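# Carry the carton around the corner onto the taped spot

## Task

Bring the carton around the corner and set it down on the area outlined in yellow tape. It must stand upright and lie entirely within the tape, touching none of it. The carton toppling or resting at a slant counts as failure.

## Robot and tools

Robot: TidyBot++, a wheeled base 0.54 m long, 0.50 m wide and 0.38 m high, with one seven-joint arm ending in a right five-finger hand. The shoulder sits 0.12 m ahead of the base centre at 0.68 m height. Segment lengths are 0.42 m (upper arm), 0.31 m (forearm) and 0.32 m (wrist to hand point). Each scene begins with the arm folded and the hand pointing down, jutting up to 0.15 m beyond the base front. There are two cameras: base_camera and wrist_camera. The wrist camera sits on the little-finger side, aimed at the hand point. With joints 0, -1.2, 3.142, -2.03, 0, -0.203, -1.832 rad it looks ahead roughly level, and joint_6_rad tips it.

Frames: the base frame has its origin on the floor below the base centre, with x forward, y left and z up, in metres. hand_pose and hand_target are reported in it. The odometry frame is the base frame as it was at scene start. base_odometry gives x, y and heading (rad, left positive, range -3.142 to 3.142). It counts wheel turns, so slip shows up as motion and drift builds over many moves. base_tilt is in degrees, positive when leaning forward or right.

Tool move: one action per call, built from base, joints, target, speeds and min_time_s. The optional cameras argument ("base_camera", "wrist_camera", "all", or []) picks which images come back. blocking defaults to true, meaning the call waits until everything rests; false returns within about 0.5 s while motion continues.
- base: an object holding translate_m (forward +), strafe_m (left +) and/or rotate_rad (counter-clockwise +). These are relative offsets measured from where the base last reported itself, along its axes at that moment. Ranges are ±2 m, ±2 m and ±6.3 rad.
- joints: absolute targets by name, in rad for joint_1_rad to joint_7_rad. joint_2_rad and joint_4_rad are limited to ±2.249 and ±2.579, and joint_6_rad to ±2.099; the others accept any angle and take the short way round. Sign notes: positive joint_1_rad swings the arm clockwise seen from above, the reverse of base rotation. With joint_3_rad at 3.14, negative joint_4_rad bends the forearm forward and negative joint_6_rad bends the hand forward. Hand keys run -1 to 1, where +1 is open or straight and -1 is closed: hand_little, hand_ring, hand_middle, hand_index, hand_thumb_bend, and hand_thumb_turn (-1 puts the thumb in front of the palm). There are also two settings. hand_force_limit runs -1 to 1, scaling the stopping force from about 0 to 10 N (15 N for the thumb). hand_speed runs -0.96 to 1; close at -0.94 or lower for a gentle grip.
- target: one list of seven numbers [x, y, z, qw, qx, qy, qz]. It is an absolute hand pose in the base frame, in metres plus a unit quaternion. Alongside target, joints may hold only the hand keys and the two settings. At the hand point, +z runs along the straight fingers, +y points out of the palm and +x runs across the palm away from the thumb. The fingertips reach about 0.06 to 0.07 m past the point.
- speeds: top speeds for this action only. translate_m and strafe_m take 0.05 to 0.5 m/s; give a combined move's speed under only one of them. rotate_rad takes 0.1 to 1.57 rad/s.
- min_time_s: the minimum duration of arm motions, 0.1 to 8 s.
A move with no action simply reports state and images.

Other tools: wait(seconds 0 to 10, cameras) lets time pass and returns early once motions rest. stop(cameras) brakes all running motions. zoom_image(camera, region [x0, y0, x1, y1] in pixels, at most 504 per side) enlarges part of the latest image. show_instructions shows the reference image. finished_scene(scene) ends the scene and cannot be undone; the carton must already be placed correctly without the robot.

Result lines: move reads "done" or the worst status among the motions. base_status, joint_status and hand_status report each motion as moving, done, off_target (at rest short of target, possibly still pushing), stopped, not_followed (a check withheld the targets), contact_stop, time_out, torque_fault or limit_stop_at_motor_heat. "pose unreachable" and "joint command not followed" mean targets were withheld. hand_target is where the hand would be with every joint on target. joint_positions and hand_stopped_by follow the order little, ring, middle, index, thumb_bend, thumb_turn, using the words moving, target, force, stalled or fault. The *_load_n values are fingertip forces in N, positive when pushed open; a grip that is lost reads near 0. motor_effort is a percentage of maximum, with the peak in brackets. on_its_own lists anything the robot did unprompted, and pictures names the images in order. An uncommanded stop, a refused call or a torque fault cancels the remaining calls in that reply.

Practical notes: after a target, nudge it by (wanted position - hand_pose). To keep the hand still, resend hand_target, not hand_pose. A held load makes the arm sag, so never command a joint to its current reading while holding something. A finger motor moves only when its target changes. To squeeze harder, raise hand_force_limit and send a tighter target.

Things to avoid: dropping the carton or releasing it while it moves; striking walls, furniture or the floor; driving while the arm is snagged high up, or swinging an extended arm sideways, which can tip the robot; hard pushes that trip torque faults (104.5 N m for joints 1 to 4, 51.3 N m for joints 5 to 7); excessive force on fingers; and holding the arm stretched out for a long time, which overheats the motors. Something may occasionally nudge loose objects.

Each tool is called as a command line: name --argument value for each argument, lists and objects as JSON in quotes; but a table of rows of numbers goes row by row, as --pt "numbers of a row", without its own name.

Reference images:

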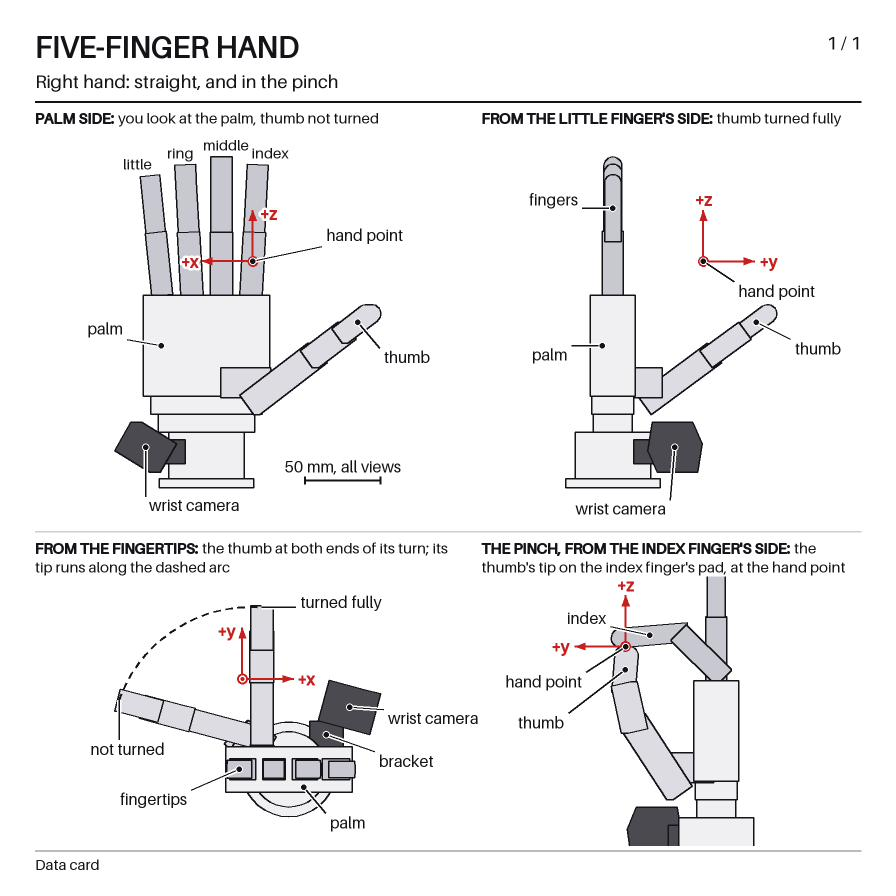

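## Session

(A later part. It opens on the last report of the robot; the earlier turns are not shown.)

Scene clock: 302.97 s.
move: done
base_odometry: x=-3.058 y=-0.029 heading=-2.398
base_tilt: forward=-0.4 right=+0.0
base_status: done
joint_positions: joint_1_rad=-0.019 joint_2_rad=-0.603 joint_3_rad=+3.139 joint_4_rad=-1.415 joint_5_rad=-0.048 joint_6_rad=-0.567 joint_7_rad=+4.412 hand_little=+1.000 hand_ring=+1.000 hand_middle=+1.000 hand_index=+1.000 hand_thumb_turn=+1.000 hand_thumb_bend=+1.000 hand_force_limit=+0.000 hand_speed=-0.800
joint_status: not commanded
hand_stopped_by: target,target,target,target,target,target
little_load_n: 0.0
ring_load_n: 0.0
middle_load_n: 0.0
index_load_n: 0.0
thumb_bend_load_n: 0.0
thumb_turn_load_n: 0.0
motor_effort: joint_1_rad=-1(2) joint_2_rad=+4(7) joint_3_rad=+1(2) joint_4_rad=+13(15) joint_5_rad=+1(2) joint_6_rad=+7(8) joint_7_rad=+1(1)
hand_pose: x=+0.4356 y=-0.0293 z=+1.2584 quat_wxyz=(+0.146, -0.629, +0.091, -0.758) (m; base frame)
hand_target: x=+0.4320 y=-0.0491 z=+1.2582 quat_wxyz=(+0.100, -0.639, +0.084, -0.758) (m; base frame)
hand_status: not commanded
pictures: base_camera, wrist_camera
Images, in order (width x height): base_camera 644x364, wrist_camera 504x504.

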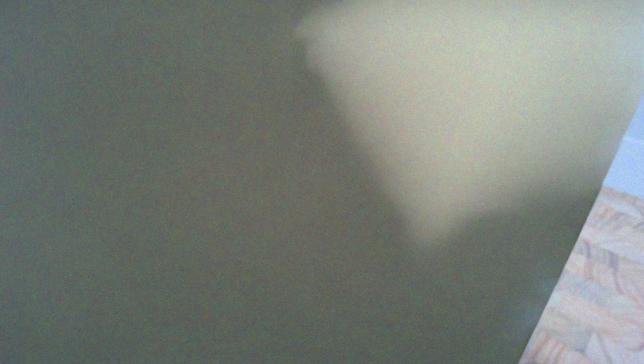

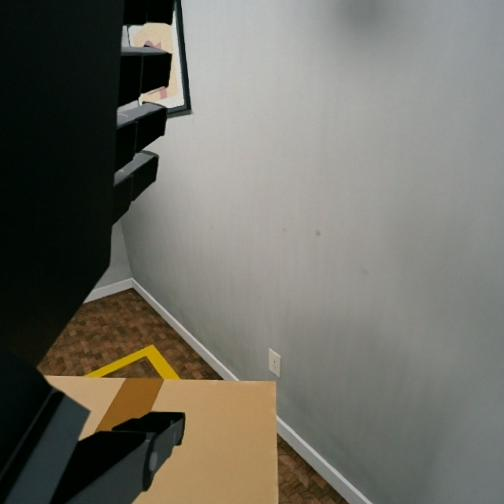

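move --base '{"translate_m":0.2243,"strafe_m":-0.0837,"rotate_rad":0.2618}' --speeds '{"translate_m":0.12,"rotate_rad":0.122}' --cameras '["all"]'

move --base '{"translate_m":0.2243,"strafe_m":-0.0837,"rotate_rad":0.2618}' --speeds '{"translate_m":0.12,"rotate_rad":0.122}' --cameras '["all"]'

Scene clock: 315.57 s.
move: done
base_odometry: x=-3.280 y=-0.119 heading=-2.137
base_tilt: forward=-0.5 right=+0.1
base_status: done
joint_positions: joint_1_rad=-0.019 joint_2_rad=-0.603 joint_3_rad=+3.139 joint_4_rad=-1.414 joint_5_rad=-0.048 joint_6_rad=-0.567 joint_7_rad=+4.412 hand_little=+1.000 hand_ring=+1.000 hand_middle=+1.000 hand_index=+1.000 hand_thumb_turn=+1.000 hand_thumb_bend=+1.000 hand_force_limit=+0.000 hand_speed=-0.800
joint_status: not commanded
hand_stopped_by: target,target,target,target,target,target
little_load_n: 0.0
ring_load_n: 0.0
middle_load_n: 0.0
index_load_n: 0.0
thumb_bend_load_n: 0.0
thumb_turn_load_n: 0.0
motor_effort: joint_1_rad=-1(2) joint_2_rad=+4(8) joint_3_rad=+1(2) joint_4_rad=+14(15) joint_5_rad=+0(1) joint_6_rad=+7(8) joint_7_rad=+1(2)
hand_pose: x=+0.4357 y=-0.0295 z=+1.2584 quat_wxyz=(+0.146, -0.629, +0.091, -0.758) (m; base frame)
hand_target: x=+0.4320 y=-0.0491 z=+1.2582 quat_wxyz=(+0.100, -0.639, +0.084, -0.758) (m; base frame)
hand_status: not commanded
pictures: base_camera, wrist_camera
Images, in order (width x height): base_camera 644x364, wrist_camera 504x504.

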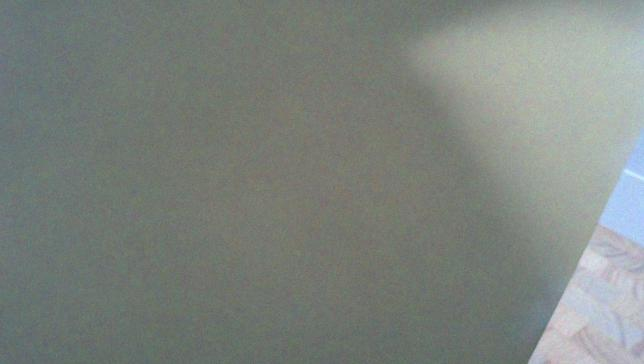

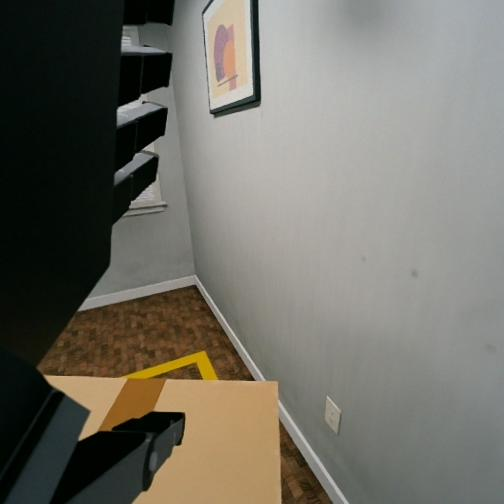

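Scene clock: 318.13 s.
move: done
base_odometry: x=-3.471 y=-0.263 heading=-1.876
base_tilt: forward=-0.4 right=+0.0
base_status: done
joint_positions: joint_1_rad=-0.018 joint_2_rad=-0.602 joint_3_rad=+3.140 joint_4_rad=-1.414 joint_5_rad=-0.048 joint_6_rad=-0.567 joint_7_rad=+4.412 hand_little=+1.000 hand_ring=+1.000 hand_middle=+1.000 hand_index=+1.000 hand_thumb_turn=+1.000 hand_thumb_bend=+1.000 hand_force_limit=+0.000 hand_speed=-0.800
joint_status: not commanded
hand_stopped_by: target,target,target,target,target,target
little_load_n: 0.0
ring_load_n: 0.0
middle_load_n: 0.0
index_load_n: 0.0
thumb_bend_load_n: 0.0
thumb_turn_load_n: 0.0
motor_effort: joint_1_rad=-1(3) joint_2_rad=+4(8) joint_3_rad=+1(2) joint_4_rad=+12(15) joint_5_rad=+1(2) joint_6_rad=+7(8) joint_7_rad=+1(1)
hand_pose: x=+0.4359 y=-0.0298 z=+1.2583 quat_wxyz=(+0.146, -0.629, +0.091, -0.758) (m; base frame)
hand_target: x=+0.4320 y=-0.0491 z=+1.2582 quat_wxyz=(+0.100, -0.639, +0.084, -0.758) (m; base frame)
hand_status: not commanded
pictures: base_camera, wrist_camera
Images, in order (width x height): base_camera 644x364, wrist_camera 504x504.

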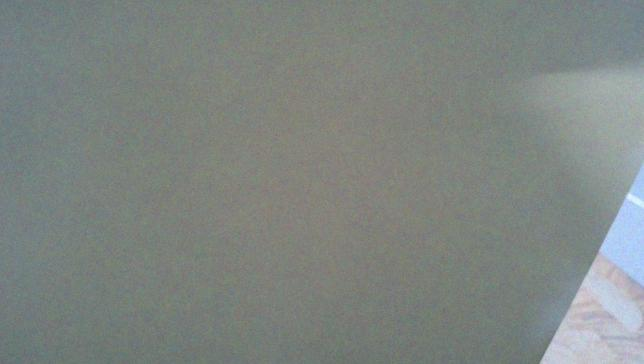

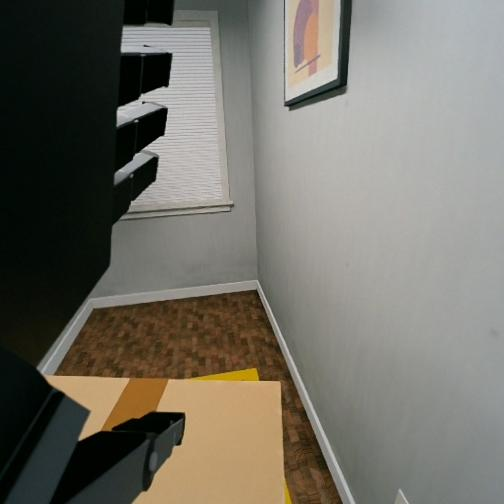

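move --base '{"translate_m":0.2243,"strafe_m":-0.0837,"rotate_rad":0.2618}' --speeds '{"translate_m":0.12,"rotate_rad":0.122}' --cameras '["all"]'

move --base '{"translate_m":0.4}' --speeds '{"translate_m":0.1}' --cameras '["all"]'

Scene clock: 345.37 s.
move: done
base_odometry: x=-3.618 y=-0.452 heading=-1.615
base_tilt: forward=-0.4 right=-0.1
base_status: done
joint_positions: joint_1_rad=-0.018 joint_2_rad=-0.602 joint_3_rad=+3.140 joint_4_rad=-1.414 joint_5_rad=-0.048 joint_6_rad=-0.567 joint_7_rad=+4.412 hand_little=+1.000 hand_ring=+1.000 hand_middle=+1.000 hand_index=+1.000 hand_thumb_turn=+1.000 hand_thumb_bend=+1.000 hand_force_limit=+0.000 hand_speed=-0.800
joint_status: not commanded
hand_stopped_by: target,target,target,target,target,target
little_load_n: 0.0
ring_load_n: 0.0
middle_load_n: 0.0
index_load_n: 0.0
thumb_bend_load_n: 0.0
thumb_turn_load_n: 0.0
motor_effort: joint_1_rad=-1(3) joint_2_rad=+4(8) joint_3_rad=+1(2) joint_4_rad=+13(15) joint_5_rad=+0(1) joint_6_rad=+6(8) joint_7_rad=+1(1)
hand_pose: x=+0.4361 y=-0.0301 z=+1.2582 quat_wxyz=(+0.146, -0.630, +0.092, -0.758) (m; base frame)
hand_target: x=+0.4320 y=-0.0491 z=+1.2582 quat_wxyz=(+0.100, -0.639, +0.084, -0.758) (m; base frame)
hand_status: not commanded
pictures: base_camera, wrist_camera
Images, in order (width x height): base_camera 644x364, wrist_camera 504x504.

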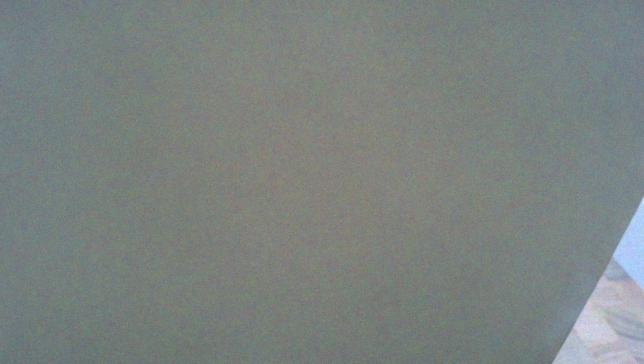

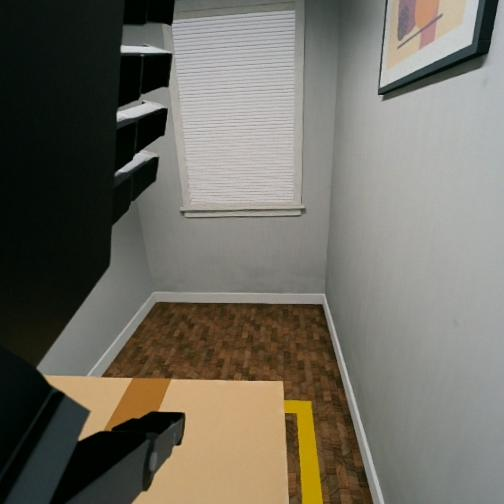

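Scene clock: 350.27 s.
move: done
base_odometry: x=-3.636 y=-0.852 heading=-1.615
base_tilt: forward=-0.4 right=+0.1
base_status: done
joint_positions: joint_1_rad=-0.018 joint_2_rad=-0.601 joint_3_rad=+3.140 joint_4_rad=-1.414 joint_5_rad=-0.048 joint_6_rad=-0.567 joint_7_rad=+4.412 hand_little=+1.000 hand_ring=+1.000 hand_middle=+1.000 hand_index=+1.000 hand_thumb_turn=+1.000 hand_thumb_bend=+1.000 hand_force_limit=+0.000 hand_speed=-0.800
joint_status: not commanded
hand_stopped_by: target,target,target,target,target,target
little_load_n: 0.0
ring_load_n: 0.0
middle_load_n: 0.0
index_load_n: 0.0
thumb_bend_load_n: 0.0
thumb_turn_load_n: 0.0
motor_effort: joint_1_rad=-1(3) joint_2_rad=+4(7) joint_3_rad=+1(1) joint_4_rad=+14(15) joint_5_rad=+0(2) joint_6_rad=+7(8) joint_7_rad=+1(1)
hand_pose: x=+0.4364 y=-0.0301 z=+1.2581 quat_wxyz=(+0.146, -0.630, +0.092, -0.757) (m; base frame)
hand_target: x=+0.4320 y=-0.0491 z=+1.2582 quat_wxyz=(+0.100, -0.639, +0.084, -0.758) (m; base frame)
hand_status: not commanded
pictures: base_camera, wrist_camera
Images, in order (width x height): base_camera 644x364, wrist_camera 504x504.

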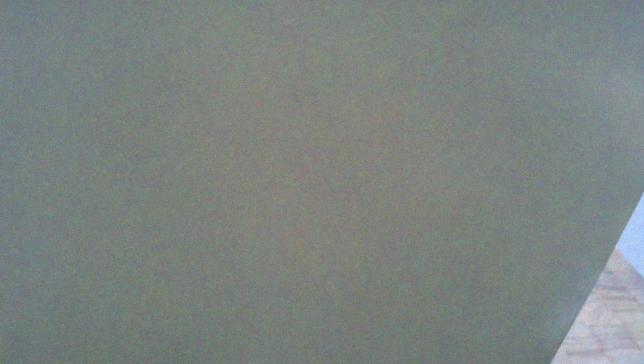

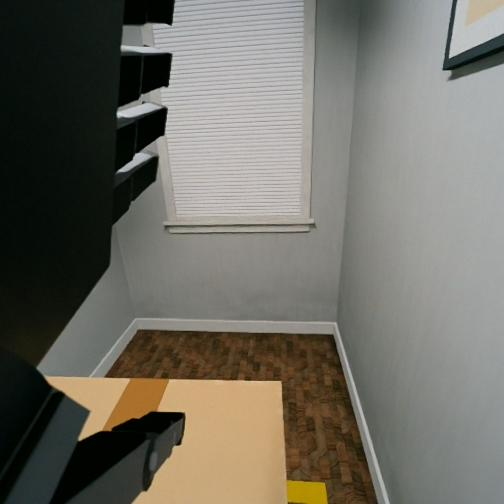

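move --base '{"translate_m":0.27}' --speeds '{"translate_m":0.1}' --cameras '["all"]'

move --base '{"translate_m":-0.5}' --speeds '{"translate_m":0.3}' --cameras '["all"]'

Scene clock: 364.87 s.
move: done
base_odometry: x=-3.648 y=-1.121 heading=-1.615
base_tilt: forward=-0.4 right=+0.0
base_status: done
joint_positions: joint_1_rad=-0.018 joint_2_rad=-0.602 joint_3_rad=+3.140 joint_4_rad=-1.414 joint_5_rad=-0.048 joint_6_rad=-0.567 joint_7_rad=+4.412 hand_little=+1.000 hand_ring=+1.000 hand_middle=+1.000 hand_index=+1.000 hand_thumb_turn=+1.000 hand_thumb_bend=+1.000 hand_force_limit=+0.000 hand_speed=-0.800
joint_status: not commanded
hand_stopped_by: target,target,target,target,target,target
little_load_n: 0.0
ring_load_n: 0.0
middle_load_n: 0.0
index_load_n: 0.0
thumb_bend_load_n: 0.0
thumb_turn_load_n: 0.0
motor_effort: joint_1_rad=-2(2) joint_2_rad=+4(8) joint_3_rad=+1(1) joint_4_rad=+13(15) joint_5_rad=+1(1) joint_6_rad=+8(8) joint_7_rad=+1(1)
hand_pose: x=+0.4363 y=-0.0301 z=+1.2582 quat_wxyz=(+0.146, -0.630, +0.092, -0.758) (m; base frame)
hand_target: x=+0.4320 y=-0.0491 z=+1.2582 quat_wxyz=(+0.100, -0.639, +0.084, -0.758) (m; base frame)
hand_status: not commanded
pictures: base_camera, wrist_camera
Images, in order (width x height): base_camera 644x364, wrist_camera 504x504.

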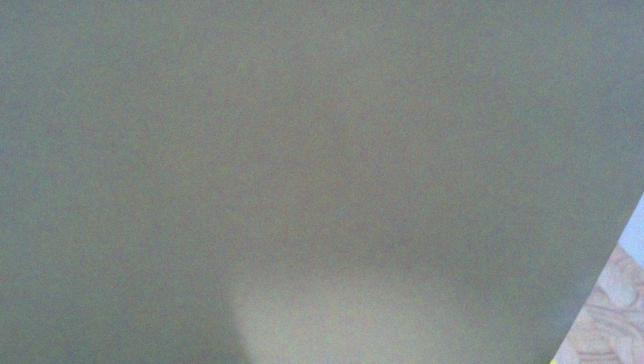

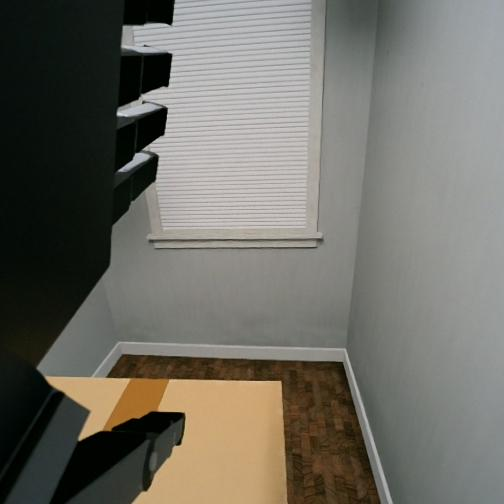

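Scene clock: 367.53 s.
move: done
base_odometry: x=-3.626 y=-0.621 heading=-1.615
base_tilt: forward=-0.4 right=+0.0
base_status: done
joint_positions: joint_1_rad=-0.017 joint_2_rad=-0.601 joint_3_rad=+3.140 joint_4_rad=-1.414 joint_5_rad=-0.047 joint_6_rad=-0.567 joint_7_rad=+4.412 hand_little=+1.000 hand_ring=+1.000 hand_middle=+1.000 hand_index=+1.000 hand_thumb_turn=+1.000 hand_thumb_bend=+1.000 hand_force_limit=+0.000 hand_speed=-0.800
joint_status: not commanded
hand_stopped_by: target,target,target,target,target,target
little_load_n: 0.0
ring_load_n: -0.5
middle_load_n: 0.0
index_load_n: 0.0
thumb_bend_load_n: 0.0
thumb_turn_load_n: 0.0
motor_effort: joint_1_rad=-1(3) joint_2_rad=+3(8) joint_3_rad=+1(3) joint_4_rad=+13(15) joint_5_rad=+0(2) joint_6_rad=+7(8) joint_7_rad=+1(1)
hand_pose: x=+0.4364 y=-0.0309 z=+1.2582 quat_wxyz=(+0.145, -0.630, +0.092, -0.758) (m; base frame)
hand_target: x=+0.4320 y=-0.0491 z=+1.2582 quat_wxyz=(+0.100, -0.639, +0.084, -0.758) (m; base frame)
hand_status: not commanded
pictures: base_camera, wrist_camera
Images, in order (width x height): base_camera 644x364, wrist_camera 504x504.

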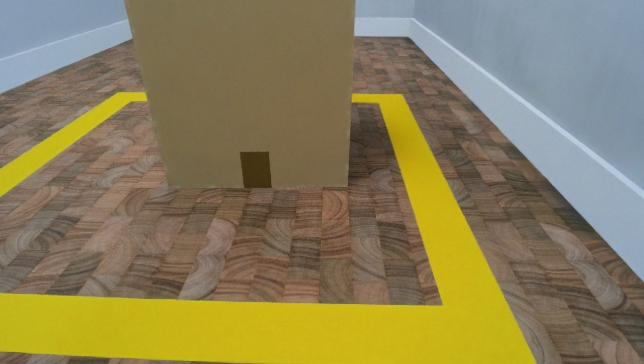

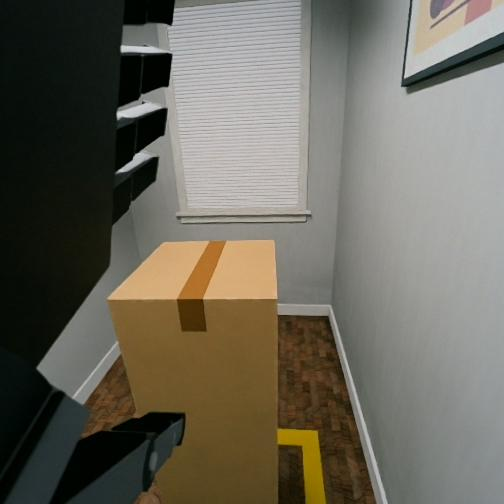

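move --base '{"strafe_m":-0.12}' --cameras '["base_camera"]'

Scene clock: 382.43 s.
move: done
base_odometry: x=-3.746 y=-0.616 heading=-1.615
base_tilt: forward=-0.4 right=+0.1
base_status: done
joint_positions: joint_1_rad=-0.017 joint_2_rad=-0.601 joint_3_rad=+3.144 joint_4_rad=-1.414 joint_5_rad=-0.047 joint_6_rad=-0.567 joint_7_rad=+4.412 hand_little=+1.000 hand_ring=+1.000 hand_middle=+1.000 hand_index=+1.000 hand_thumb_turn=+1.000 hand_thumb_bend=+1.000 hand_force_limit=+0.000 hand_speed=-0.800
joint_status: not commanded
hand_stopped_by: target,target,target,target,target,target
little_load_n: 0.0
ring_load_n: 0.0
middle_load_n: 0.0
index_load_n: 0.0
thumb_bend_load_n: 0.0
thumb_turn_load_n: 0.0
motor_effort: joint_1_rad=-2(3) joint_2_rad=+4(4) joint_3_rad=+1(3) joint_4_rad=+13(15) joint_5_rad=+0(1) joint_6_rad=+8(8) joint_7_rad=+1(1)
hand_pose: x=+0.4363 y=-0.0332 z=+1.2582 quat_wxyz=(+0.145, -0.629, +0.094, -0.758) (m; base frame)
hand_target: x=+0.4320 y=-0.0491 z=+1.2582 quat_wxyz=(+0.100, -0.639, +0.084, -0.758) (m; base frame)
hand_status: not commanded
pictures: base_camera
Images, in order (width x height): base_camera 644x364.

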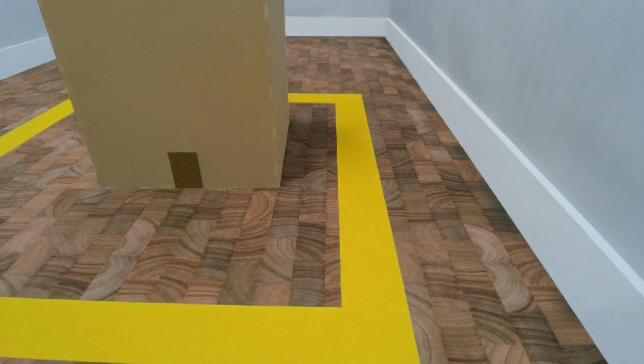

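finished_scene --scene 3

The scene is finished: the task was done.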